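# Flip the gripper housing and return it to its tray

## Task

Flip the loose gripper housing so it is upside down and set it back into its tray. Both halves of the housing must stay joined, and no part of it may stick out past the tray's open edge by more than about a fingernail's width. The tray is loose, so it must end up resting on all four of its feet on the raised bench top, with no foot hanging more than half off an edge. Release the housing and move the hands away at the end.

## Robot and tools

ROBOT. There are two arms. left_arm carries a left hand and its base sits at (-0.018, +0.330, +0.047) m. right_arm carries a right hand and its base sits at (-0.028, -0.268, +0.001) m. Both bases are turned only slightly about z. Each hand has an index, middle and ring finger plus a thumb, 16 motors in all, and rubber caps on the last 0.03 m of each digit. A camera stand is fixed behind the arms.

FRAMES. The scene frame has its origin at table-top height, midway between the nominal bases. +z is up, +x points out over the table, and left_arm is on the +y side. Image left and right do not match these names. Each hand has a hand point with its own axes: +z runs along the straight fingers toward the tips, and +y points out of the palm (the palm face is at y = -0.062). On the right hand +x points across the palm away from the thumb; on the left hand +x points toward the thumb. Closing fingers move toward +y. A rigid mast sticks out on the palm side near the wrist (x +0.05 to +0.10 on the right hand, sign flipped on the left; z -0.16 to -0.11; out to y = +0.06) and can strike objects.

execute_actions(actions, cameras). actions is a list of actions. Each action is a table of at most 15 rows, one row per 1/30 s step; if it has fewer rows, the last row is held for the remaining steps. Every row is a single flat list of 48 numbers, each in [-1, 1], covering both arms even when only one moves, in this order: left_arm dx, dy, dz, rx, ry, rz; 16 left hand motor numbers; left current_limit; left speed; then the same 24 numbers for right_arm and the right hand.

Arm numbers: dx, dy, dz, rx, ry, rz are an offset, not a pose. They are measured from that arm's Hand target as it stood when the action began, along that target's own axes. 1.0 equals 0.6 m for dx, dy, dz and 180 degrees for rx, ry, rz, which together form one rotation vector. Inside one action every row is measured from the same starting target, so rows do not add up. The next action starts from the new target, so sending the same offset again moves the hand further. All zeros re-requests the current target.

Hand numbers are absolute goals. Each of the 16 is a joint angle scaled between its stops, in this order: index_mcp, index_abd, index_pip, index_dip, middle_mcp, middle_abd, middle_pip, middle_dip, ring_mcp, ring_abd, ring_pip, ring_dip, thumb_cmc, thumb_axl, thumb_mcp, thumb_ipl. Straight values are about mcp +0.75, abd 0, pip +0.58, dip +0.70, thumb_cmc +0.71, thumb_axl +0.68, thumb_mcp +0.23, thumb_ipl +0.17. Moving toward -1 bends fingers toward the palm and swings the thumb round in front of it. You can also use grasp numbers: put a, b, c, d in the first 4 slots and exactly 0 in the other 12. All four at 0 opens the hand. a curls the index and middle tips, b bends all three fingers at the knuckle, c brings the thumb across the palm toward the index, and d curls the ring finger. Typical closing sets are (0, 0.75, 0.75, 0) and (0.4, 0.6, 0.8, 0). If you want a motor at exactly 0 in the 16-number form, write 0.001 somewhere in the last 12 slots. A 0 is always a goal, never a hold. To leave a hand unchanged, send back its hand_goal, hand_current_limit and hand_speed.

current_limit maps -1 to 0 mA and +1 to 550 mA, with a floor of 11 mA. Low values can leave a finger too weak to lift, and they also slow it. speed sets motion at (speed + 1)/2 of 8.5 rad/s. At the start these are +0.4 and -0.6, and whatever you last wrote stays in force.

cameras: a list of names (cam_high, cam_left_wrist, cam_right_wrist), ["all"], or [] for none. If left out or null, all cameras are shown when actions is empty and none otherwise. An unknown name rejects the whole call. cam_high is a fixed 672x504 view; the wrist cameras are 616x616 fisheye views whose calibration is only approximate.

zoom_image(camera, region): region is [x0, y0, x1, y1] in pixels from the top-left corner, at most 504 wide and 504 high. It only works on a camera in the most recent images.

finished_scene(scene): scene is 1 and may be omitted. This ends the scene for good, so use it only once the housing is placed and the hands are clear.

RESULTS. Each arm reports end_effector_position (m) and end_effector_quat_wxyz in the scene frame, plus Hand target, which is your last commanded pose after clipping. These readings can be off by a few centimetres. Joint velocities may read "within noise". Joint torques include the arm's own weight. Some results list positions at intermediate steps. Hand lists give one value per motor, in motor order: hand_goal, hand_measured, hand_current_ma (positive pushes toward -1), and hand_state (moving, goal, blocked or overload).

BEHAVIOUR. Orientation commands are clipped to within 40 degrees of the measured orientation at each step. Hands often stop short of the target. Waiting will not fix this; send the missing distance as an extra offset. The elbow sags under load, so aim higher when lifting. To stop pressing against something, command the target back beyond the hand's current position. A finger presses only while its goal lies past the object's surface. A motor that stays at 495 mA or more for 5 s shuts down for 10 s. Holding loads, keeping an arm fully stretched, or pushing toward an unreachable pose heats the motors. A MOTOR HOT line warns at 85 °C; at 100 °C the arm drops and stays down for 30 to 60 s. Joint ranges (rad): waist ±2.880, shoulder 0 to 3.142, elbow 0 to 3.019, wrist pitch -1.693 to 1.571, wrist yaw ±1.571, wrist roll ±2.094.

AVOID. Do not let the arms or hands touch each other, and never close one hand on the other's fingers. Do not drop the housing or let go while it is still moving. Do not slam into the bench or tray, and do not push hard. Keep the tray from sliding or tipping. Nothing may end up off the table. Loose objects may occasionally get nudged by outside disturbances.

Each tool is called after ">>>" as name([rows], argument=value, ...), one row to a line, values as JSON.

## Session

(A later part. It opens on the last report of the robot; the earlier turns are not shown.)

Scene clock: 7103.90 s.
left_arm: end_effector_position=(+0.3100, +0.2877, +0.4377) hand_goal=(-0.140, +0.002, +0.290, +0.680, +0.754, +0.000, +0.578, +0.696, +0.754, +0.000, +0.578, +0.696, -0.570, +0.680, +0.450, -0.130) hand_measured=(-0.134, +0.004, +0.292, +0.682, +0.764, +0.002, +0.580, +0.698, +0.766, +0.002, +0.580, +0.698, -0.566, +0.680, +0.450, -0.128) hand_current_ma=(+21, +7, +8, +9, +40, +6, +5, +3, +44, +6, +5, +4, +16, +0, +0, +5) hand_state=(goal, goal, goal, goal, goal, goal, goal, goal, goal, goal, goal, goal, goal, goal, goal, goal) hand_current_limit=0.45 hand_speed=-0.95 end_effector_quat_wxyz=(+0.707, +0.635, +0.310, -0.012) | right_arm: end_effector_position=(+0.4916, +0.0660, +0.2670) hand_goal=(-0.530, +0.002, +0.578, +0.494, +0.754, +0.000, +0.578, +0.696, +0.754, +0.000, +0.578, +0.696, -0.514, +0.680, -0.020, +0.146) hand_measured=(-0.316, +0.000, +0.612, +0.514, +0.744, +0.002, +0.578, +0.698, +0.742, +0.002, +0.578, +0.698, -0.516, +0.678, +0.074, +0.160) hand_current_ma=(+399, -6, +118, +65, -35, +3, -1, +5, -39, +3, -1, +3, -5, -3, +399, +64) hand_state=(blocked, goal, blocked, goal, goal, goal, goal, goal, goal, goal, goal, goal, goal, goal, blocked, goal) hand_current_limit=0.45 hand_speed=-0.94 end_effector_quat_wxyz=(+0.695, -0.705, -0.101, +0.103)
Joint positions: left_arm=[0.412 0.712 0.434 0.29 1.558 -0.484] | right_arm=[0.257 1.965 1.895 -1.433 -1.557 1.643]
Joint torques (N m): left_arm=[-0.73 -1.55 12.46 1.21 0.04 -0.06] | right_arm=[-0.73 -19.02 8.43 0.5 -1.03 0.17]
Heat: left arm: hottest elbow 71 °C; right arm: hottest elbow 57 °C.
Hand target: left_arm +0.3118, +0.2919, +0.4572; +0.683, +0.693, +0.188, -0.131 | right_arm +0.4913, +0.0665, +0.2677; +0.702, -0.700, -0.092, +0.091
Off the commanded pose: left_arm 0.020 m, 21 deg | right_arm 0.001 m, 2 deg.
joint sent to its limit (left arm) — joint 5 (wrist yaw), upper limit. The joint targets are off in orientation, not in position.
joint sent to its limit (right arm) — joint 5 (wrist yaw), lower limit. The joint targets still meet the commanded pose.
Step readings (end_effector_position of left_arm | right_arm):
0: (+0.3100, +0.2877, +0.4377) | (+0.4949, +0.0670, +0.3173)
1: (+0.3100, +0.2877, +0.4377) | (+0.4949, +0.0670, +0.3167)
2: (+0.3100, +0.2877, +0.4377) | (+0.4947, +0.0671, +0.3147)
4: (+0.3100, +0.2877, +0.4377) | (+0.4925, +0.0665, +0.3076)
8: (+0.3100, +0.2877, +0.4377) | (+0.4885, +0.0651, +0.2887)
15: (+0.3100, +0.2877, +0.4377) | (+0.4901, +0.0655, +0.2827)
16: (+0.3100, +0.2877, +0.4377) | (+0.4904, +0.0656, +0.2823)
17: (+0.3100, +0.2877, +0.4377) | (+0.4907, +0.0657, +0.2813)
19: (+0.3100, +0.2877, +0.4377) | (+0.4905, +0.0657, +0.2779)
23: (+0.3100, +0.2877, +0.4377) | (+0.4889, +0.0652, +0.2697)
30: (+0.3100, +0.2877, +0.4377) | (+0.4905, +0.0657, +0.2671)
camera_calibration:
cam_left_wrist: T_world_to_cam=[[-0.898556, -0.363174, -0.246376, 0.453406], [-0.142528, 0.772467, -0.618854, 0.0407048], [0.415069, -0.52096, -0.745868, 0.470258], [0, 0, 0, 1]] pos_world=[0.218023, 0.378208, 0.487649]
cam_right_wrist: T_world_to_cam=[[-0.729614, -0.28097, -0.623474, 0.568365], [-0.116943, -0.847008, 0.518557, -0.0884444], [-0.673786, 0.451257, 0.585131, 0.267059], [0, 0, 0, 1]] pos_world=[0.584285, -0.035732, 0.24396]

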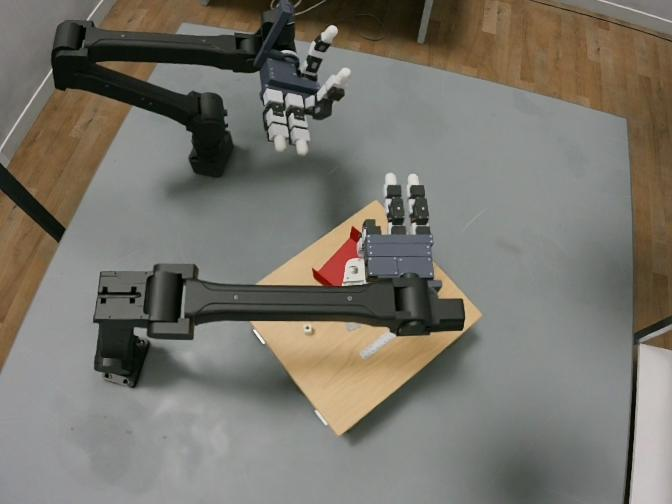

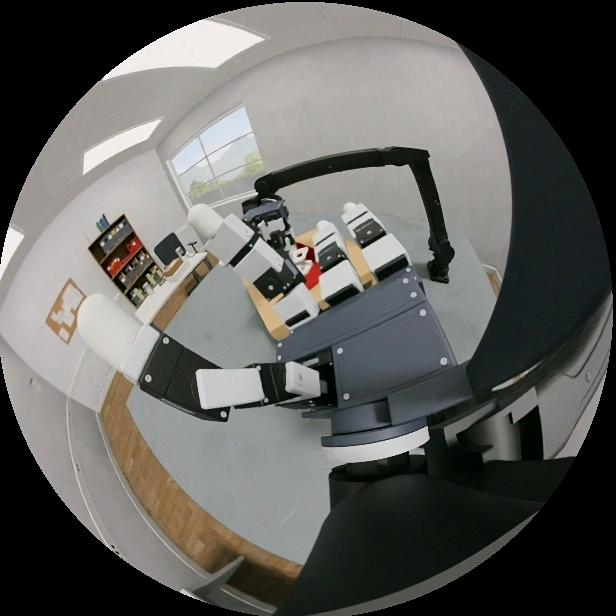

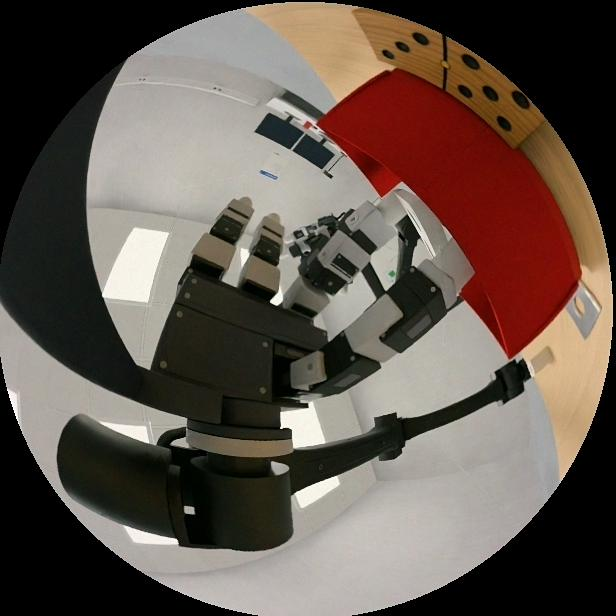

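>>> execute_actions([
  [[0,0,0,0,0,0,-0.14,0.001,0.29,0.68,0.754,0,0.577,0.696,0.754,0,0.577,0.696,-0.571,0.68,0.45,-0.13,0.45,-0.95,0.0035,-0.012,-0.0115,0,0.0278,0,-0.53,0.001,0.577,0.493,0.754,0,0.577,0.696,0.754,0,0.577,0.696,-0.514,0.68,-0.02,0.146,0.45,-0.94]],
], cameras=["cam_right_wrist","cam_high"])

>>> zoom_image(camera="cam_high", region=[336, 250, 376, 290])

Scene clock: 7173.27 s.
left_arm: end_effector_position=(+0.3100, +0.2877, +0.4377) hand_goal=(-0.140, +0.002, +0.290, +0.680, +0.754, +0.000, +0.578, +0.696, +0.754, +0.000, +0.578, +0.696, -0.570, +0.680, +0.450, -0.130) hand_measured=(-0.134, +0.004, +0.292, +0.682, +0.764, +0.002, +0.580, +0.698, +0.766, +0.002, +0.580, +0.698, -0.566, +0.680, +0.450, -0.128) hand_current_ma=(+21, +7, +8, +9, +40, +6, +5, +3, +44, +6, +5, +4, +16, +0, +0, +5) hand_state=(goal, goal, goal, goal, goal, goal, goal, goal, goal, goal, goal, goal, goal, goal, goal, goal) hand_current_limit=0.45 hand_speed=-0.95 end_effector_quat_wxyz=(+0.707, +0.635, +0.310, -0.012) | right_arm: end_effector_position=(+0.4940, +0.0632, +0.2672) hand_goal=(-0.530, +0.002, +0.578, +0.494, +0.754, +0.000, +0.578, +0.696, +0.754, +0.000, +0.578, +0.696, -0.514, +0.680, -0.020, +0.146) hand_measured=(-0.316, +0.000, +0.612, +0.514, +0.744, +0.002, +0.578, +0.698, +0.742, +0.002, +0.578, +0.698, -0.516, +0.678, +0.074, +0.160) hand_current_ma=(+399, -6, +118, +65, -35, +3, -1, +5, -39, +3, -1, +3, -5, -3, +399, +64) hand_state=(blocked, goal, blocked, goal, goal, goal, goal, goal, goal, goal, goal, goal, goal, goal, blocked, goal) hand_current_limit=0.45 hand_speed=-0.94 end_effector_quat_wxyz=(+0.695, -0.706, -0.096, +0.103)
Joint positions: left_arm=[0.412 0.712 0.434 0.29 1.558 -0.484] | right_arm=[0.252 1.965 1.895 -1.417 -1.557 1.666]
Joint torques (N m): left_arm=[-0.97 -0.97 12.42 1.32 0.02 -0.05] | right_arm=[-1.49 -19.49 8.94 0.51 -1.07 0.23]
Heat: left arm: hottest elbow 72 °C; right arm: hottest elbow 57 °C.
Hand target: left_arm +0.3118, +0.2919, +0.4572; +0.683, +0.693, +0.188, -0.131 | right_arm +0.4951, +0.0604, +0.2749; +0.705, -0.704, -0.061, +0.061
Off the commanded pose: left_arm 0.020 m, 21 deg | right_arm 0.008 m, 6 deg.
joint sent to its limit (left arm) — joint 5 (wrist yaw), upper limit. The joint targets are off in orientation, not in position.
joint sent to its limit (right arm) — joint 5 (wrist yaw), lower limit. The joint targets are off in orientation, not in position.
Step readings (end_effector_position of left_arm | right_arm):
0: (+0.3100, +0.2877, +0.4377) | (+0.4917, +0.0661, +0.2670)
1: (+0.3100, +0.2877, +0.4377) | (+0.4917, +0.0661, +0.2670)
2: (+0.3100, +0.2877, +0.4377) | (+0.4917, +0.0661, +0.2670)
4: (+0.3100, +0.2877, +0.4377) | (+0.4918, +0.0659, +0.2670)
8: (+0.3100, +0.2877, +0.4377) | (+0.4928, +0.0643, +0.2671)
15: (+0.3100, +0.2877, +0.4377) | (+0.4935, +0.0638, +0.2672)
camera_calibration:
cam_right_wrist: T_world_to_cam=[[-0.735845, -0.277841, -0.617525, 0.570779], [-0.118283, -0.845186, 0.521219, -0.0908258], [-0.666739, 0.456579, 0.589062, 0.264899], [0, 0, 0, 1]] pos_world=[0.58588, -0.0391266, 0.243768]
Images, in order (width x height): cam_high 672x504, cam_right_wrist 616x616.

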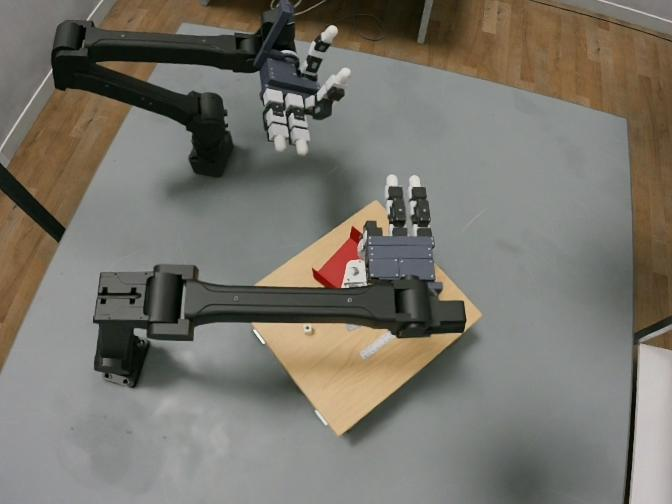

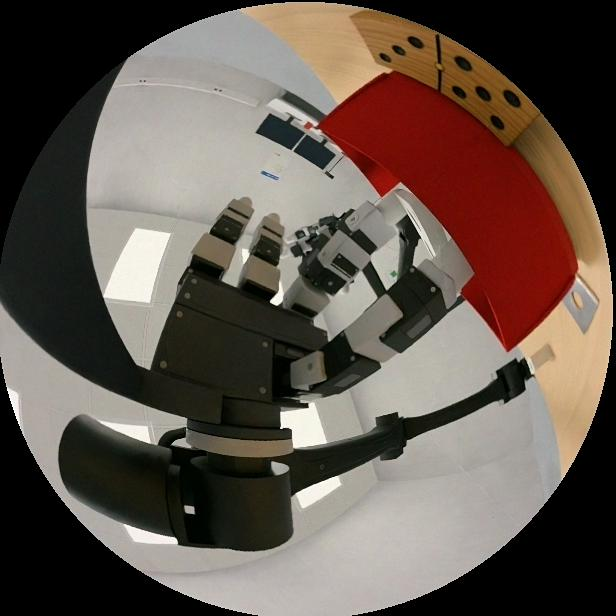

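Scaled by 12.600 from the camera's 672x504 image, which has a finer 960x720 frame.

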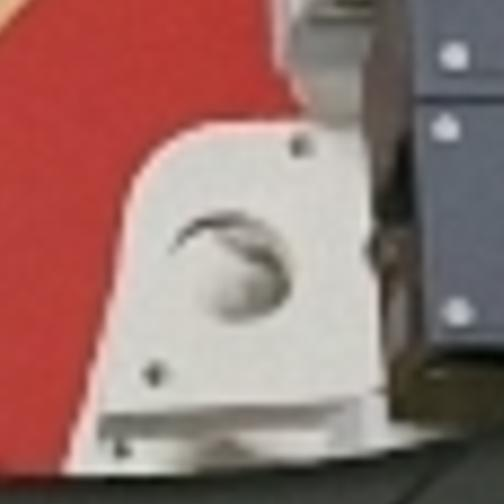

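>>> execute_actions(actions=[], cameras=["cam_left_wrist", "cam_right_wrist"])

>>> zoom_image(camera="cam_left_wrist", region=[275, 225, 330, 280])

>>> zoom_image(camera="cam_right_wrist", region=[350, 150, 500, 300])

Scene clock: 7219.93 s.
left_arm: end_effector_position=(+0.3100, +0.2877, +0.4377) hand_goal=(-0.140, +0.002, +0.290, +0.680, +0.754, +0.000, +0.578, +0.696, +0.754, +0.000, +0.578, +0.696, -0.570, +0.680, +0.450, -0.130) hand_measured=(-0.134, +0.004, +0.292, +0.682, +0.764, +0.002, +0.580, +0.698, +0.766, +0.002, +0.580, +0.698, -0.566, +0.680, +0.450, -0.128) hand_current_ma=(+21, +7, +8, +9, +40, +6, +5, +3, +44, +6, +5, +4, +16, +0, +0, +5) hand_state=(goal, goal, goal, goal, goal, goal, goal, goal, goal, goal, goal, goal, goal, goal, goal, goal) hand_current_limit=0.45 hand_speed=-0.95 end_effector_quat_wxyz=(+0.707, +0.635, +0.310, -0.012) | right_arm: end_effector_position=(+0.4940, +0.0632, +0.2672) hand_goal=(-0.530, +0.002, +0.578, +0.494, +0.754, +0.000, +0.578, +0.696, +0.754, +0.000, +0.578, +0.696, -0.514, +0.680, -0.020, +0.146) hand_measured=(-0.316, +0.000, +0.612, +0.514, +0.744, +0.002, +0.578, +0.698, +0.742, +0.002, +0.578, +0.698, -0.516, +0.678, +0.074, +0.160) hand_current_ma=(+399, -6, +118, +65, -35, +3, -1, +5, -39, +3, -1, +3, -5, -3, +399, +64) hand_state=(blocked, goal, blocked, goal, goal, goal, goal, goal, goal, goal, goal, goal, goal, goal, blocked, goal) hand_current_limit=0.45 hand_speed=-0.94 end_effector_quat_wxyz=(+0.695, -0.706, -0.096, +0.103)
Joint positions: left_arm=[0.412 0.712 0.434 0.29 1.558 -0.484] | right_arm=[0.252 1.965 1.895 -1.417 -1.557 1.666]
Joint velocities: within noise
Joint torques (N m): left_arm=[-1.08 -2.08 12.41 1.17 0.06 -0.04] | right_arm=[-1.08 -19.55 8.88 0.58 -1.08 0.2]
Heat: left arm: hottest elbow 72 °C; right arm: hottest elbow 57 °C.
Hand target: left_arm +0.3118, +0.2919, +0.4572; +0.683, +0.693, +0.188, -0.131 | right_arm +0.4951, +0.0604, +0.2749; +0.705, -0.704, -0.061, +0.061
Off the commanded pose: left_arm 0.020 m, 21 deg | right_arm 0.008 m, 6 deg.
camera_calibration:
cam_left_wrist: T_world_to_cam=[[-0.898556, -0.363174, -0.246376, 0.453406], [-0.142528, 0.772467, -0.618854, 0.0407048], [0.415069, -0.52096, -0.745868, 0.470258], [0, 0, 0, 1]] pos_world=[0.218023, 0.378208, 0.487649]
cam_right_wrist: T_world_to_cam=[[-0.736062, -0.277847, -0.617263, 0.570753], [-0.118163, -0.845138, 0.521324, -0.0909526], [-0.666521, 0.456665, 0.589243, 0.264835], [0, 0, 0, 1]] pos_world=[0.58588, -0.0392265, 0.243668]
Images, in order (width x height): cam_left_wrist 616x616, cam_right_wrist 616x616.

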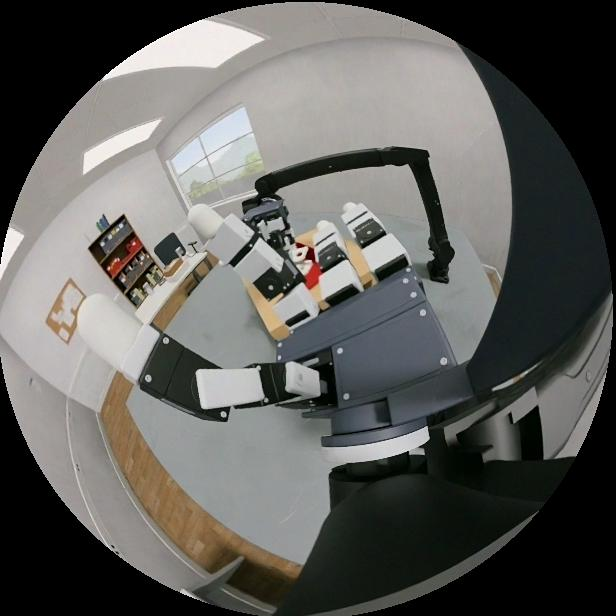

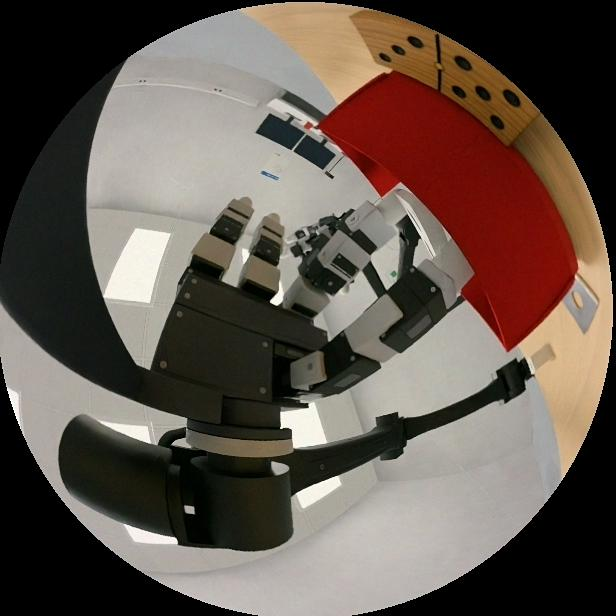

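Scaled by 9.164 from the camera's 616x616 image, which has a finer 880x880 frame.

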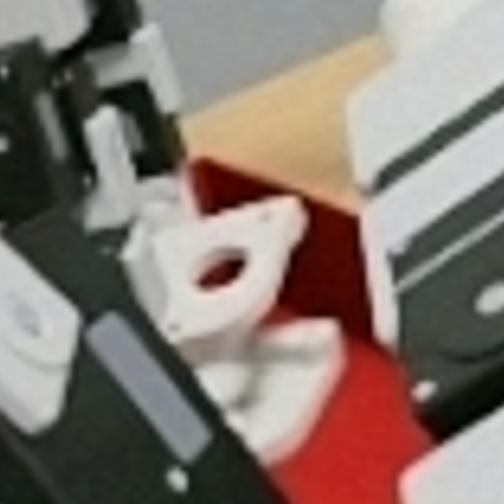

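Scaled by 3.360 from the camera's 616x616 image, which has a finer 880x880 frame.

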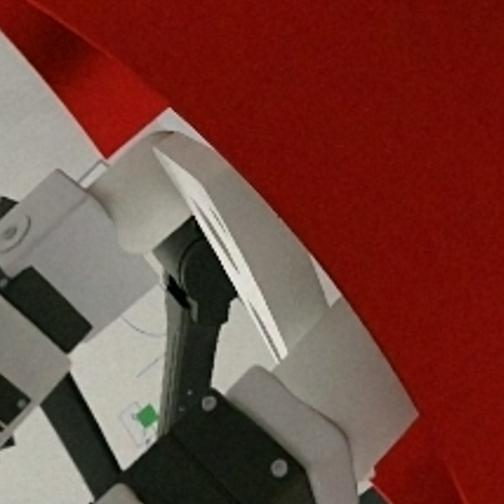

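>>> execute_actions([
  [[0,0,0,0,0,0,-0.14,0.001,0.29,0.68,0.754,0,0.577,0.696,0.754,0,0.577,0.696,-0.571,0.68,0.45,-0.13,0.45,-0.95,-0.0045,0.0215,0.0052,0,-0.0278,0,-0.53,0.001,0.577,0.493,0.754,0,0.577,0.696,0.754,0,0.577,0.696,-0.514,0.68,-0.02,0.146,0.45,-0.94]],
], cameras=["cam_left_wrist","cam_high"])

>>> zoom_image(camera="cam_high", region=[336, 250, 376, 290])

>>> zoom_image(camera="cam_left_wrist", region=[275, 225, 330, 280])

Scene clock: 7313.20 s.
left_arm: end_effector_position=(+0.3100, +0.2877, +0.4377) hand_goal=(-0.140, +0.002, +0.290, +0.680, +0.754, +0.000, +0.578, +0.696, +0.754, +0.000, +0.578, +0.696, -0.570, +0.680, +0.450, -0.130) hand_measured=(-0.134, +0.004, +0.292, +0.682, +0.764, +0.002, +0.580, +0.698, +0.766, +0.002, +0.580, +0.698, -0.566, +0.680, +0.450, -0.128) hand_current_ma=(+21, +7, +8, +9, +40, +6, +5, +3, +44, +6, +5, +4, +16, +0, +0, +5) hand_state=(goal, goal, goal, goal, goal, goal, goal, goal, goal, goal, goal, goal, goal, goal, goal, goal) hand_current_limit=0.45 hand_speed=-0.95 end_effector_quat_wxyz=(+0.707, +0.635, +0.310, -0.012) | right_arm: end_effector_position=(+0.4929, +0.0629, +0.2565) hand_goal=(-0.530, +0.002, +0.578, +0.494, +0.754, +0.000, +0.578, +0.696, +0.754, +0.000, +0.578, +0.696, -0.514, +0.680, -0.020, +0.146) hand_measured=(-0.316, +0.000, +0.612, +0.514, +0.744, +0.002, +0.578, +0.698, +0.742, +0.002, +0.578, +0.698, -0.516, +0.678, +0.074, +0.160) hand_current_ma=(+399, -6, +118, +65, -35, +3, -1, +5, -39, +3, -1, +3, -5, -3, +399, +64) hand_state=(blocked, goal, blocked, goal, goal, goal, goal, goal, goal, goal, goal, goal, goal, goal, blocked, goal) hand_current_limit=0.45 hand_speed=-0.94 end_effector_quat_wxyz=(+0.694, -0.706, -0.095, +0.104)
Joint positions: left_arm=[0.412 0.712 0.434 0.29 1.558 -0.484] | right_arm=[0.252 1.965 1.866 -1.391 -1.557 1.666]
Joint torques (N m): left_arm=[0.03 -1.73 12.51 1.2 0.02 -0.06] | right_arm=[-0.91 -19.43 8.49 0.64 -1.07 0.14]
Heat: left arm: hottest elbow 73 °C; right arm: hottest elbow 57 °C.
Hand target: left_arm +0.3118, +0.2919, +0.4572; +0.683, +0.693, +0.188, -0.131 | right_arm +0.4919, +0.0630, +0.2620; +0.702, -0.700, -0.092, +0.091
Off the commanded pose: left_arm 0.020 m, 21 deg | right_arm 0.006 m, 2 deg.
joint sent to its limit (left arm) — joint 5 (wrist yaw), upper limit. The joint targets are off in orientation, not in position.
joint sent to its limit (right arm) — joint 5 (wrist yaw), lower limit. The joint targets still meet the commanded pose.
Step readings (end_effector_position of left_arm | right_arm):
0: (+0.3100, +0.2877, +0.4377) | (+0.4940, +0.0632, +0.2672)
1: (+0.3100, +0.2877, +0.4377) | (+0.4940, +0.0632, +0.2672)
2: (+0.3100, +0.2877, +0.4377) | (+0.4940, +0.0632, +0.2668)
4: (+0.3100, +0.2877, +0.4377) | (+0.4935, +0.0631, +0.2647)
8: (+0.3100, +0.2877, +0.4377) | (+0.4914, +0.0624, +0.2588)
15: (+0.3100, +0.2877, +0.4377) | (+0.4921, +0.0627, +0.2566)
camera_calibration:
cam_left_wrist: T_world_to_cam=[[-0.898556, -0.363174, -0.246376, 0.453406], [-0.142528, 0.772467, -0.618854, 0.0407048], [0.415069, -0.52096, -0.745868, 0.470258], [0, 0, 0, 1]] pos_world=[0.218023, 0.378208, 0.487649]
Images, in order (width x height): cam_high 672x504, cam_left_wrist 616x616.

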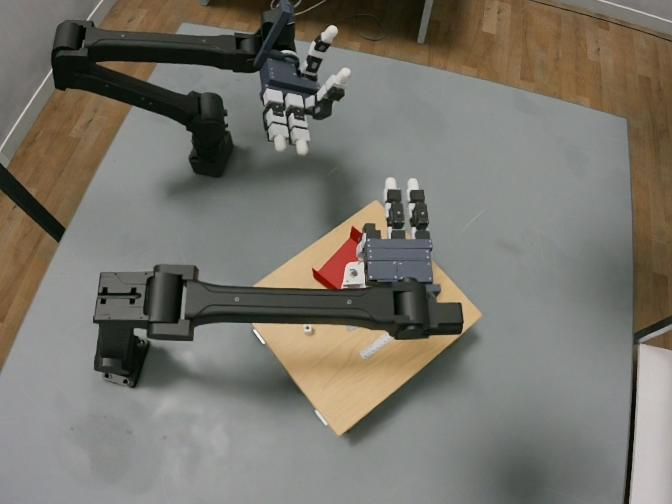

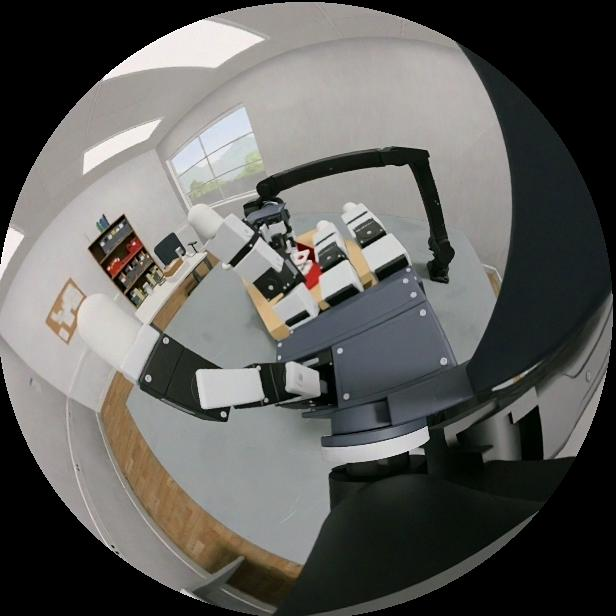

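Scaled by 12.600 from the camera's 672x504 image, which has a finer 960x720 frame.

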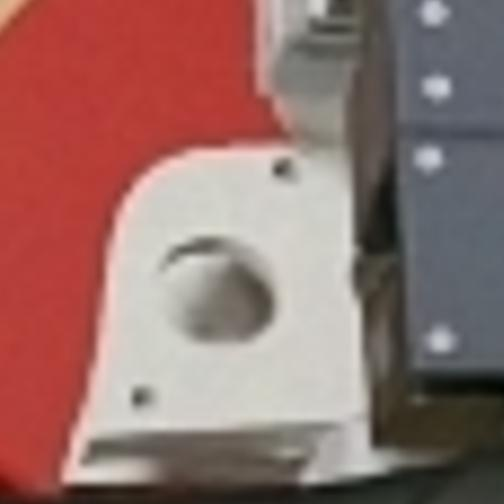

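Scaled by 9.164 from the camera's 616x616 image, which has a finer 880x880 frame.

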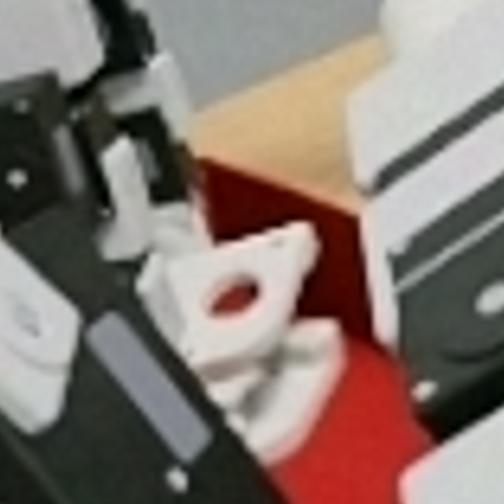

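>>> zoom_image(camera="cam_left_wrist", region=[290, 245, 320, 280])

Scaled by 14.400 from the camera's 616x616 image, which has a finer 880x880 frame.

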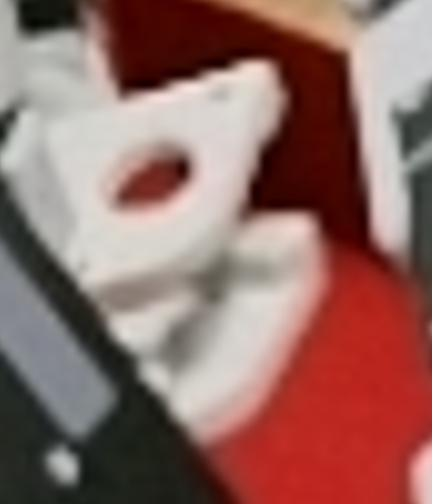

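>>> execute_actions([
  [[0,0,0,0,0,0,-0.14,0.001,0.29,0.68,0.754,0,0.577,0.696,0.754,0,0.577,0.696,-0.571,0.68,0.45,-0.13,0.45,-0.95,-0.002,0.012,0.0022,0,0,0,-0.53,0.001,0.577,0.493,0.754,0,0.577,0.696,0.754,0,0.577,0.696,-0.514,0.68,-0.02,0.146,0.45,-0.94]],
])

Scene clock: 7433.07 s.
left_arm: end_effector_position=(+0.3100, +0.2877, +0.4377) hand_goal=(-0.140, +0.002, +0.290, +0.680, +0.754, +0.000, +0.578, +0.696, +0.754, +0.000, +0.578, +0.696, -0.570, +0.680, +0.450, -0.130) hand_measured=(-0.134, +0.004, +0.292, +0.682, +0.764, +0.002, +0.580, +0.698, +0.766, +0.002, +0.580, +0.698, -0.566, +0.680, +0.450, -0.128) hand_current_ma=(+21, +7, +8, +9, +40, +6, +5, +3, +44, +6, +5, +4, +16, +0, +0, +5) hand_state=(goal, goal, goal, goal, goal, goal, goal, goal, goal, goal, goal, goal, goal, goal, goal, goal) hand_current_limit=0.45 hand_speed=-0.95 end_effector_quat_wxyz=(+0.707, +0.635, +0.310, -0.012) | right_arm: end_effector_position=(+0.4922, +0.0627, +0.2481) hand_goal=(-0.530, +0.002, +0.578, +0.494, +0.754, +0.000, +0.578, +0.696, +0.754, +0.000, +0.578, +0.696, -0.514, +0.680, -0.020, +0.146) hand_measured=(-0.316, +0.000, +0.612, +0.514, +0.744, +0.002, +0.578, +0.698, +0.742, +0.002, +0.578, +0.698, -0.516, +0.678, +0.074, +0.160) hand_current_ma=(+399, -6, +118, +65, -35, +3, -1, +5, -39, +3, -1, +3, -5, -3, +399, +64) hand_state=(blocked, goal, blocked, goal, goal, goal, goal, goal, goal, goal, goal, goal, goal, goal, blocked, goal) hand_current_limit=0.45 hand_speed=-0.94 end_effector_quat_wxyz=(+0.695, -0.706, -0.096, +0.103)
Joint positions: left_arm=[0.412 0.712 0.434 0.29 1.558 -0.484] | right_arm=[0.252 1.965 1.844 -1.367 -1.557 1.666]
Joint torques (N m): left_arm=[-0.79 -1.26 12.45 1.29 0.03 -0.03] | right_arm=[-0.38 -19.66 8.66 0.46 -1.03 0.18]
Heat: left arm: hottest elbow 74 °C; right arm: hottest elbow 55 °C.
Hand target: left_arm +0.3118, +0.2919, +0.4572; +0.683, +0.693, +0.188, -0.131 | right_arm +0.4905, +0.0640, +0.2548; +0.702, -0.700, -0.092, +0.091
Off the commanded pose: left_arm 0.020 m, 21 deg | right_arm 0.007 m, 2 deg.
joint sent to its limit (left arm) — joint 5 (wrist yaw), upper limit. The joint targets are off in orientation, not in position.
joint sent to its limit (right arm) — joint 5 (wrist yaw), lower limit. The joint targets still meet the commanded pose.
Step readings (end_effector_position of left_arm | right_arm):
0: (+0.3100, +0.2877, +0.4377) | (+0.4929, +0.0629, +0.2565)
1: (+0.3100, +0.2877, +0.4377) | (+0.4929, +0.0629, +0.2564)
2: (+0.3100, +0.2877, +0.4377) | (+0.4928, +0.0629, +0.2559)
4: (+0.3100, +0.2877, +0.4377) | (+0.4924, +0.0628, +0.2542)
8: (+0.3100, +0.2877, +0.4377) | (+0.4910, +0.0623, +0.2500)
15: (+0.3100, +0.2877, +0.4377) | (+0.4918, +0.0626, +0.2487)

>>> execute_actions([
  [[0,0,0,0,0,0,-0.14,0.001,0.29,0.68,0.754,0,0.577,0.696,0.754,0,0.577,0.696,-0.571,0.68,0.45,-0.13,0.45,-0.95,0,0.007,0,0,0,0,-0.53,0.001,0.577,0.493,0.754,0,0.577,0.696,0.754,0,0.577,0.696,-0.514,0.68,-0.02,0.146,0.45,-0.94]],
], cameras=["cam_left_wrist","cam_high"])

>>> zoom_image(camera="cam_left_wrist", region=[290, 245, 320, 280])

>>> zoom_image(camera="cam_high", region=[336, 250, 376, 290])

Scene clock: 7438.83 s.
left_arm: end_effector_position=(+0.3100, +0.2877, +0.4377) hand_goal=(-0.140, +0.002, +0.290, +0.680, +0.754, +0.000, +0.578, +0.696, +0.754, +0.000, +0.578, +0.696, -0.570, +0.680, +0.450, -0.130) hand_measured=(-0.134, +0.004, +0.292, +0.682, +0.764, +0.002, +0.580, +0.698, +0.766, +0.002, +0.580, +0.698, -0.566, +0.680, +0.450, -0.128) hand_current_ma=(+21, +7, +8, +9, +40, +6, +5, +3, +44, +6, +5, +4, +16, +0, +0, +5) hand_state=(goal, goal, goal, goal, goal, goal, goal, goal, goal, goal, goal, goal, goal, goal, goal, goal) hand_current_limit=0.45 hand_speed=-0.95 end_effector_quat_wxyz=(+0.707, +0.635, +0.310, -0.012) | right_arm: end_effector_position=(+0.4923, +0.0627, +0.2443) hand_goal=(-0.530, +0.002, +0.578, +0.494, +0.754, +0.000, +0.578, +0.696, +0.754, +0.000, +0.578, +0.696, -0.514, +0.680, -0.020, +0.146) hand_measured=(-0.316, +0.000, +0.612, +0.514, +0.744, +0.002, +0.578, +0.698, +0.742, +0.002, +0.578, +0.698, -0.516, +0.678, +0.074, +0.160) hand_current_ma=(+399, -6, +118, +65, -35, +3, -1, +5, -39, +3, -1, +3, -5, -3, +399, +64) hand_state=(blocked, goal, blocked, goal, goal, goal, goal, goal, goal, goal, goal, goal, goal, goal, blocked, goal) hand_current_limit=0.45 hand_speed=-0.94 end_effector_quat_wxyz=(+0.695, -0.705, -0.097, +0.102)
Joint positions: left_arm=[0.412 0.712 0.434 0.29 1.558 -0.484] | right_arm=[0.252 1.965 1.834 -1.353 -1.557 1.667]
Joint torques (N m): left_arm=[-0.32 -1.49 12.53 1.14 -0.02 0] | right_arm=[-0.91 -19.66 8.66 0.5 -1.05 0.23]
Heat: left arm: hottest elbow 74 °C; right arm: hottest elbow 55 °C.
Hand target: left_arm +0.3118, +0.2919, +0.4572; +0.683, +0.693, +0.188, -0.131 | right_arm +0.4905, +0.0640, +0.2507; +0.702, -0.700, -0.092, +0.091
Off the commanded pose: left_arm 0.020 m, 21 deg | right_arm 0.007 m, 2 deg.
joint sent to its limit (left arm) — joint 5 (wrist yaw), upper limit. The joint targets are off in orientation, not in position.
joint sent to its limit (right arm) — joint 5 (wrist yaw), lower limit. The joint targets still meet the commanded pose.
Step readings (end_effector_position of left_arm | right_arm):
0: (+0.3100, +0.2877, +0.4377) | (+0.4922, +0.0627, +0.2481)
1: (+0.3100, +0.2877, +0.4377) | (+0.4922, +0.0627, +0.2481)
2: (+0.3100, +0.2877, +0.4377) | (+0.4922, +0.0627, +0.2481)
4: (+0.3100, +0.2877, +0.4377) | (+0.4923, +0.0627, +0.2474)
8: (+0.3100, +0.2877, +0.4377) | (+0.4917, +0.0626, +0.2454)
15: (+0.3100, +0.2877, +0.4377) | (+0.4922, +0.0627, +0.2446)
camera_calibration:
cam_left_wrist: T_world_to_cam=[[-0.898556, -0.363174, -0.246376, 0.453406], [-0.142528, 0.772467, -0.618854, 0.0407048], [0.415069, -0.52096, -0.745868, 0.470258], [0, 0, 0, 1]] pos_world=[0.218023, 0.378208, 0.487649]
Images, in order (width x height): cam_high 672x504, cam_left_wrist 616x616.

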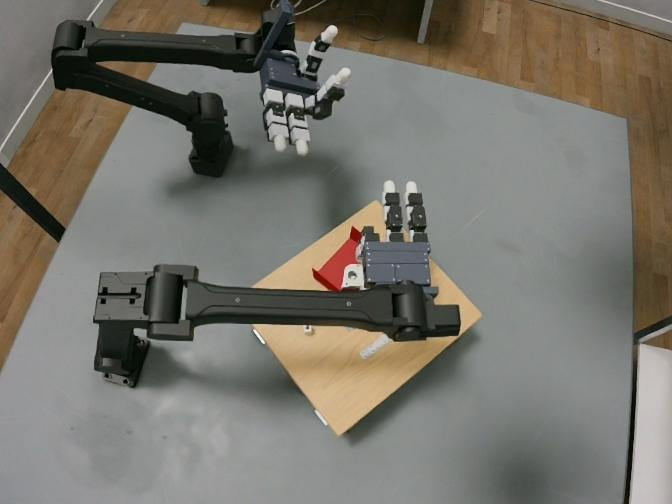

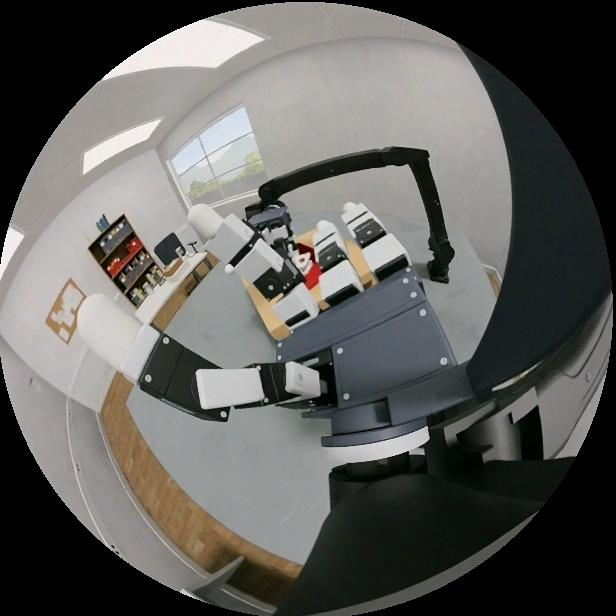

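Scaled by 14.400 from the camera's 616x616 image, which has a finer 880x880 frame.

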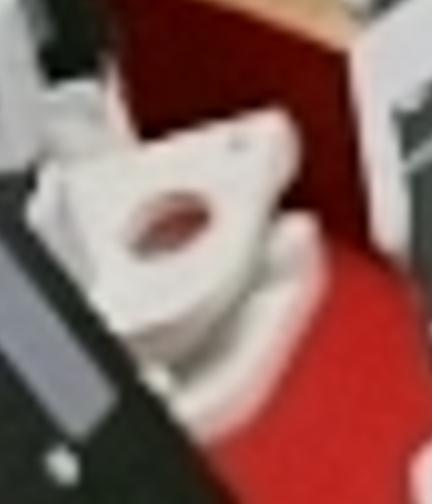

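Scaled by 12.600 from the camera's 672x504 image, which has a finer 960x720 frame.

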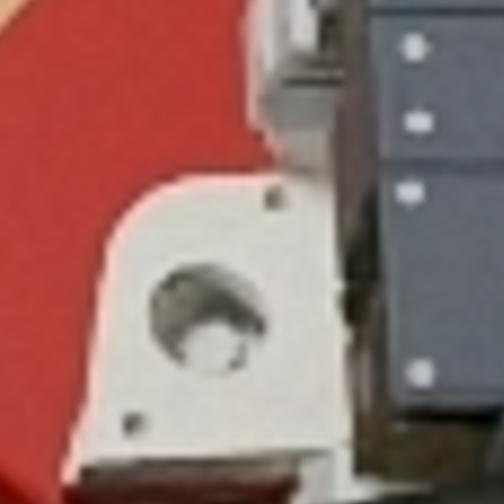

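>>> execute_actions([
  [[0,0,0,0,0,0,-0.14,0.001,0.29,0.68,0.754,0,0.577,0.696,0.754,0,0.577,0.696,-0.571,0.68,0.45,-0.13,0.45,-0.95,0,0.006,0,0,0,0,-0.53,0.001,0.577,0.493,0.754,0,0.577,0.696,0.754,0,0.577,0.696,-0.514,0.68,-0.02,0.146,0.45,-0.94]],
])

>>> execute_actions([
  [[0,0,0,0,0,0,-0.14,0.001,0.29,0.68,0.754,0,0.577,0.696,0.754,0,0.577,0.696,-0.571,0.68,0.45,-0.13,0.45,-0.95,0,0.005,0,0,0,0,-0.53,0.001,0.577,0.493,0.754,0,0.577,0.696,0.754,0,0.577,0.696,-0.514,0.68,-0.02,0.146,0.45,-0.94]],
], cameras=["cam_left_wrist","cam_high"])

>>> zoom_image(camera="cam_left_wrist", region=[290, 245, 320, 280])

>>> zoom_image(camera="cam_high", region=[336, 250, 376, 290])

Scene clock: 7460.20 s.
left_arm: end_effector_position=(+0.3100, +0.2877, +0.4377) hand_goal=(-0.140, +0.002, +0.290, +0.680, +0.754, +0.000, +0.578, +0.696, +0.754, +0.000, +0.578, +0.696, -0.570, +0.680, +0.450, -0.130) hand_measured=(-0.134, +0.004, +0.292, +0.682, +0.764, +0.002, +0.580, +0.698, +0.766, +0.002, +0.580, +0.698, -0.566, +0.680, +0.450, -0.128) hand_current_ma=(+21, +7, +8, +9, +40, +6, +5, +3, +44, +6, +5, +4, +16, +0, +0, +5) hand_state=(goal, goal, goal, goal, goal, goal, goal, goal, goal, goal, goal, goal, goal, goal, goal, goal) hand_current_limit=0.45 hand_speed=-0.95 end_effector_quat_wxyz=(+0.707, +0.635, +0.310, -0.012) | right_arm: end_effector_position=(+0.4924, +0.0629, +0.2434) hand_goal=(-0.530, +0.002, +0.578, +0.494, +0.754, +0.000, +0.578, +0.696, +0.754, +0.000, +0.578, +0.696, -0.514, +0.680, -0.020, +0.146) hand_measured=(-0.316, +0.000, +0.612, +0.514, +0.744, +0.002, +0.578, +0.698, +0.742, +0.002, +0.578, +0.698, -0.516, +0.678, +0.074, +0.160) hand_current_ma=(+399, -5, +118, +65, -35, +3, -1, +5, -39, +3, -1, +3, -5, -3, +399, +64) hand_state=(blocked, goal, blocked, goal, goal, goal, goal, goal, goal, goal, goal, goal, goal, goal, blocked, goal) hand_current_limit=0.45 hand_speed=-0.94 end_effector_quat_wxyz=(+0.695, -0.705, -0.097, +0.102)
Joint positions: left_arm=[0.412 0.712 0.434 0.29 1.558 -0.484] | right_arm=[0.252 1.965 1.831 -1.346 -1.558 1.671]
Joint torques (N m): left_arm=[-0.56 -1.55 12.31 1.35 0.01 -0.08] | right_arm=[-0.38 -19.14 8.29 0.65 -1 0.15]
Heat: left arm: hottest elbow 74 °C; right arm: hottest elbow 55 °C.
Hand target: left_arm +0.3118, +0.2919, +0.4572; +0.683, +0.693, +0.188, -0.131 | right_arm +0.4905, +0.0640, +0.2471; +0.702, -0.700, -0.092, +0.091
Off the commanded pose: left_arm 0.020 m, 21 deg | right_arm 0.004 m, 2 deg.
joint read past its limit (right arm) — joint 5 (wrist yaw), lower limit.
joint sent to its limit (left arm) — joint 5 (wrist yaw), upper limit. The joint targets are off in orientation, not in position.
joint sent to its limit (right arm) — joint 5 (wrist yaw), lower limit. The joint targets still meet the commanded pose.
Step readings (end_effector_position of left_arm | right_arm):
0: (+0.3100, +0.2877, +0.4377) | (+0.4924, +0.0627, +0.2443)
1: (+0.3100, +0.2877, +0.4377) | (+0.4924, +0.0627, +0.2443)
2: (+0.3100, +0.2877, +0.4377) | (+0.4924, +0.0627, +0.2443)
4: (+0.3100, +0.2877, +0.4377) | (+0.4923, +0.0627, +0.2437)
8: (+0.3100, +0.2877, +0.4377) | (+0.4922, +0.0628, +0.2434)
15: (+0.3100, +0.2877, +0.4377) | (+0.4924, +0.0629, +0.2434)

Scene clock: 7460.90 s.
left_arm: end_effector_position=(+0.3100, +0.2877, +0.4377) hand_goal=(-0.140, +0.002, +0.290, +0.680, +0.754, +0.000, +0.578, +0.696, +0.754, +0.000, +0.578, +0.696, -0.570, +0.680, +0.450, -0.130) hand_measured=(-0.134, +0.004, +0.292, +0.682, +0.764, +0.002, +0.580, +0.698, +0.766, +0.002, +0.580, +0.698, -0.566, +0.680, +0.450, -0.128) hand_current_ma=(+21, +7, +8, +9, +40, +6, +5, +3, +44, +6, +5, +4, +16, +0, +0, +5) hand_state=(goal, goal, goal, goal, goal, goal, goal, goal, goal, goal, goal, goal, goal, goal, goal, goal) hand_current_limit=0.45 hand_speed=-0.95 end_effector_quat_wxyz=(+0.707, +0.635, +0.310, -0.012) | right_arm: end_effector_position=(+0.4920, +0.0629, +0.2408) hand_goal=(-0.530, +0.002, +0.578, +0.494, +0.754, +0.000, +0.578, +0.696, +0.754, +0.000, +0.578, +0.696, -0.514, +0.680, -0.020, +0.146) hand_measured=(-0.316, +0.000, +0.612, +0.514, +0.744, +0.002, +0.578, +0.698, +0.742, +0.002, +0.578, +0.698, -0.516, +0.678, +0.074, +0.162) hand_current_ma=(+399, -5, +118, +65, -35, +3, -1, +5, -39, +3, -1, +3, -5, -3, +399, +66) hand_state=(blocked, goal, blocked, goal, goal, goal, goal, goal, goal, goal, goal, goal, goal, goal, blocked, goal) hand_current_limit=0.45 hand_speed=-0.94 end_effector_quat_wxyz=(+0.696, -0.704, -0.096, +0.103)
Joint positions: left_arm=[0.412 0.712 0.434 0.29 1.558 -0.484] | right_arm=[0.252 1.965 1.824 -1.337 -1.56 1.674]
Joint torques (N m): left_arm=[-0.38 -0.97 12.46 1.29 0.06 -0.05] | right_arm=[-0.67 -19.08 8.31 0.57 -0.96 0.12]
Heat: left arm: hottest elbow 74 °C; right arm: hottest elbow 55 °C.
Hand target: left_arm +0.3118, +0.2919, +0.4572; +0.683, +0.693, +0.188, -0.131 | right_arm +0.4904, +0.0640, +0.2440; +0.702, -0.700, -0.092, +0.091
Off the commanded pose: left_arm 0.020 m, 21 deg | right_arm 0.004 m, 2 deg.
joint read past its limit (right arm) — joint 5 (wrist yaw), lower limit.
joint sent to its limit (left arm) — joint 5 (wrist yaw), upper limit. The joint targets are off in orientation, not in position.
joint sent to its limit (right arm) — joint 5 (wrist yaw), lower limit. The joint targets still meet the commanded pose.
Step readings (end_effector_position of left_arm | right_arm):
0: (+0.3100, +0.2877, +0.4377) | (+0.4924, +0.0629, +0.2434)
1: (+0.3100, +0.2877, +0.4377) | (+0.4924, +0.0629, +0.2434)
2: (+0.3100, +0.2877, +0.4377) | (+0.4924, +0.0629, +0.2431)
4: (+0.3100, +0.2877, +0.4377) | (+0.4923, +0.0630, +0.2430)
8: (+0.3100, +0.2877, +0.4377) | (+0.4920, +0.0629, +0.2417)
15: (+0.3100, +0.2877, +0.4377) | (+0.4921, +0.0629, +0.2411)
camera_calibration:
cam_left_wrist: T_world_to_cam=[[-0.898556, -0.363174, -0.246376, 0.453406], [-0.142528, 0.772467, -0.618854, 0.0407048], [0.415069, -0.52096, -0.745868, 0.470258], [0, 0, 0, 1]] pos_world=[0.218023, 0.378208, 0.487649]
Images, in order (width x height): cam_high 672x504, cam_left_wrist 616x616.

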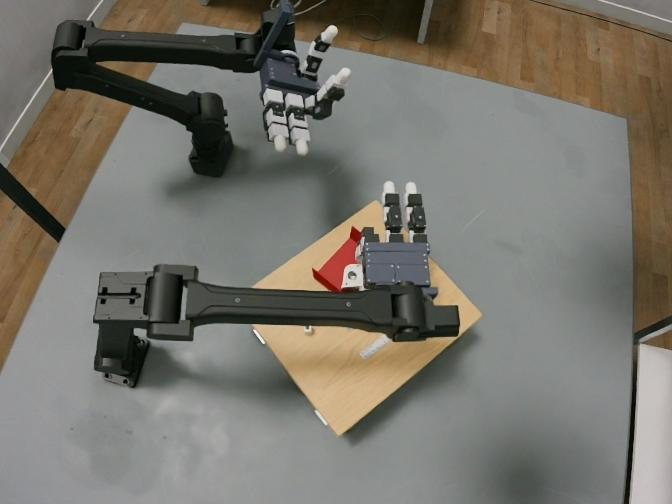

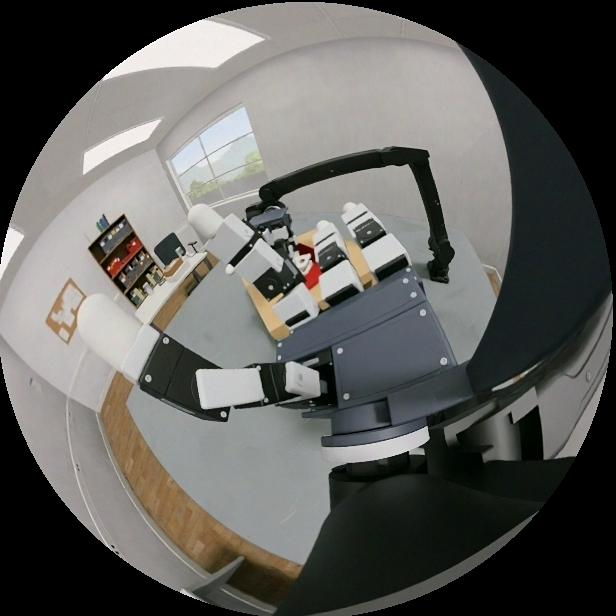

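Scaled by 14.400 from the camera's 616x616 image, which has a finer 880x880 frame.

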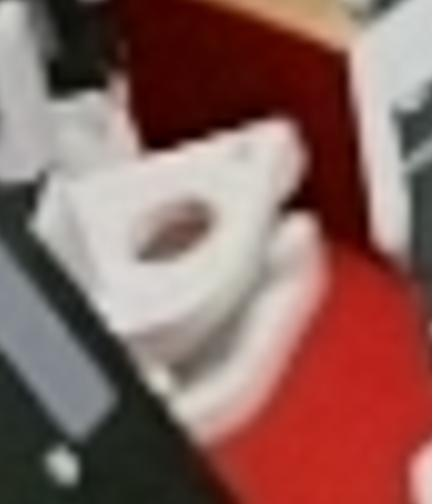

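Scaled by 12.600 from the camera's 672x504 image, which has a finer 960x720 frame.

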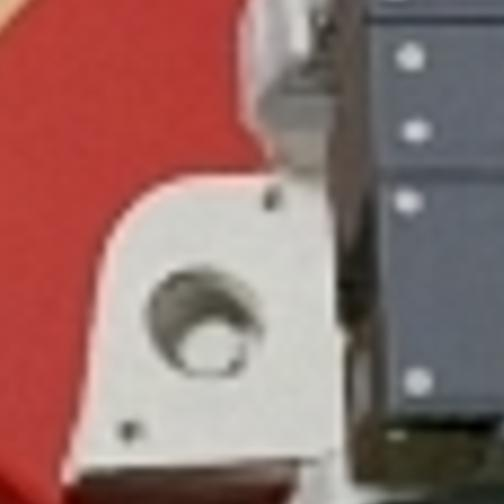

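>>> execute_actions([
  [[0,0,0,0,0,0,-0.14,0.001,0.29,0.68,0.754,0,0.577,0.696,0.754,0,0.577,0.696,-0.571,0.68,0.45,-0.13,0.45,-0.95,0,0.006,0,0,0,0,-0.53,0.001,0.577,0.493,0.754,0,0.577,0.696,0.754,0,0.577,0.696,-0.514,0.68,-0.02,0.146,0.45,-0.94]],
], cameras=["cam_left_wrist","cam_high"])

>>> zoom_image(camera="cam_high", region=[336, 250, 376, 290])

>>> zoom_image(camera="cam_left_wrist", region=[290, 245, 320, 280])

Scene clock: 7469.10 s.
left_arm: end_effector_position=(+0.3100, +0.2877, +0.4377) hand_goal=(-0.140, +0.002, +0.290, +0.680, +0.754, +0.000, +0.578, +0.696, +0.754, +0.000, +0.578, +0.696, -0.570, +0.680, +0.450, -0.130) hand_measured=(-0.134, +0.004, +0.292, +0.682, +0.764, +0.002, +0.580, +0.698, +0.766, +0.002, +0.580, +0.698, -0.566, +0.680, +0.450, -0.128) hand_current_ma=(+21, +7, +8, +9, +40, +6, +5, +3, +44, +6, +5, +4, +16, +0, +0, +5) hand_state=(goal, goal, goal, goal, goal, goal, goal, goal, goal, goal, goal, goal, goal, goal, goal, goal) hand_current_limit=0.45 hand_speed=-0.95 end_effector_quat_wxyz=(+0.707, +0.635, +0.310, -0.012) | right_arm: end_effector_position=(+0.4920, +0.0630, +0.2390) hand_goal=(-0.530, +0.002, +0.578, +0.494, +0.754, +0.000, +0.578, +0.696, +0.754, +0.000, +0.578, +0.696, -0.514, +0.680, -0.020, +0.146) hand_measured=(-0.316, +0.000, +0.612, +0.514, +0.744, +0.002, +0.578, +0.698, +0.742, +0.002, +0.578, +0.698, -0.516, +0.678, +0.074, +0.162) hand_current_ma=(+399, -4, +118, +65, -35, +3, -1, +5, -39, +3, -1, +3, -5, -3, +399, +66) hand_state=(blocked, goal, blocked, goal, goal, goal, goal, goal, goal, goal, goal, goal, goal, goal, blocked, goal) hand_current_limit=0.45 hand_speed=-0.94 end_effector_quat_wxyz=(+0.696, -0.704, -0.096, +0.103)
Joint positions: left_arm=[0.412 0.712 0.434 0.29 1.558 -0.484] | right_arm=[0.252 1.965 1.818 -1.327 -1.561 1.68]
Joint torques (N m): left_arm=[-0.79 -1.32 12.41 1.26 0.04 -0.05] | right_arm=[-0.73 -19.08 8.2 0.66 -0.92 0.1]
Heat: left arm: hottest elbow 74 °C; right arm: hottest elbow 54 °C.
Hand target: left_arm +0.3118, +0.2919, +0.4572; +0.683, +0.693, +0.188, -0.131 | right_arm +0.4905, +0.0641, +0.2404; +0.702, -0.700, -0.092, +0.091
Off the commanded pose: left_arm 0.020 m, 21 deg | right_arm 0.002 m, 2 deg.
joint read past its limit (right arm) — joint 5 (wrist yaw), lower limit.
joint sent to its limit (left arm) — joint 5 (wrist yaw), upper limit. The joint targets are off in orientation, not in position.
joint sent to its limit (right arm) — joint 5 (wrist yaw), lower limit. The joint targets still meet the commanded pose.
Step readings (end_effector_position of left_arm | right_arm):
0: (+0.3100, +0.2877, +0.4377) | (+0.4921, +0.0629, +0.2408)
1: (+0.3100, +0.2877, +0.4377) | (+0.4921, +0.0629, +0.2408)
2: (+0.3100, +0.2877, +0.4377) | (+0.4921, +0.0629, +0.2408)
4: (+0.3100, +0.2877, +0.4377) | (+0.4921, +0.0629, +0.2404)
8: (+0.3100, +0.2877, +0.4377) | (+0.4919, +0.0629, +0.2392)
15: (+0.3100, +0.2877, +0.4377) | (+0.4919, +0.0630, +0.2391)
camera_calibration:
cam_left_wrist: T_world_to_cam=[[-0.898556, -0.363174, -0.246376, 0.453406], [-0.142528, 0.772467, -0.618854, 0.0407048], [0.415069, -0.52096, -0.745868, 0.470258], [0, 0, 0, 1]] pos_world=[0.218023, 0.378208, 0.487649]
Images, in order (width x height): cam_high 672x504, cam_left_wrist 616x616.

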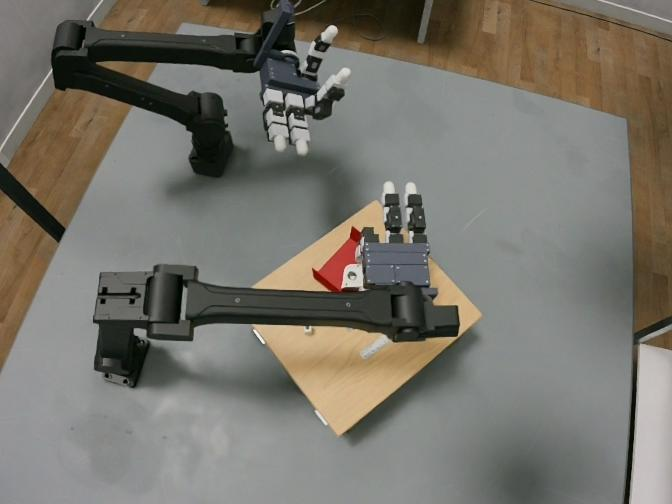

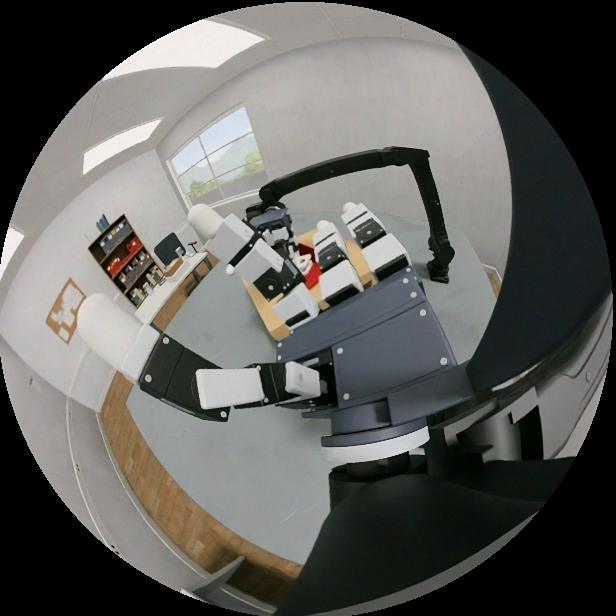

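Scaled by 12.600 from the camera's 672x504 image, which has a finer 960x720 frame.

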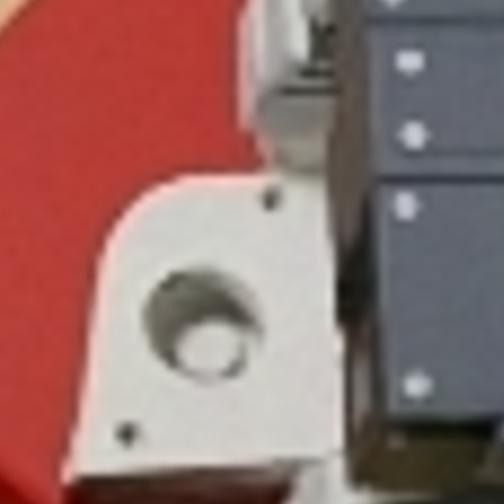

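Scaled by 14.400 from the camera's 616x616 image, which has a finer 880x880 frame.

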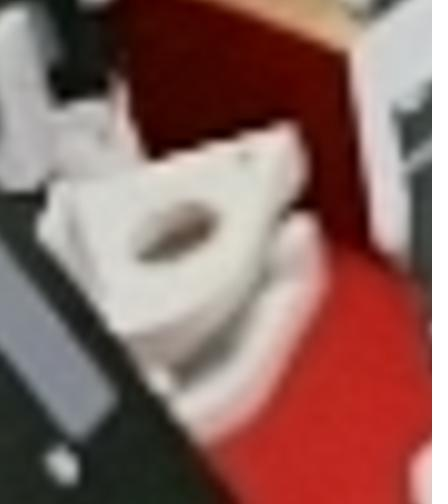

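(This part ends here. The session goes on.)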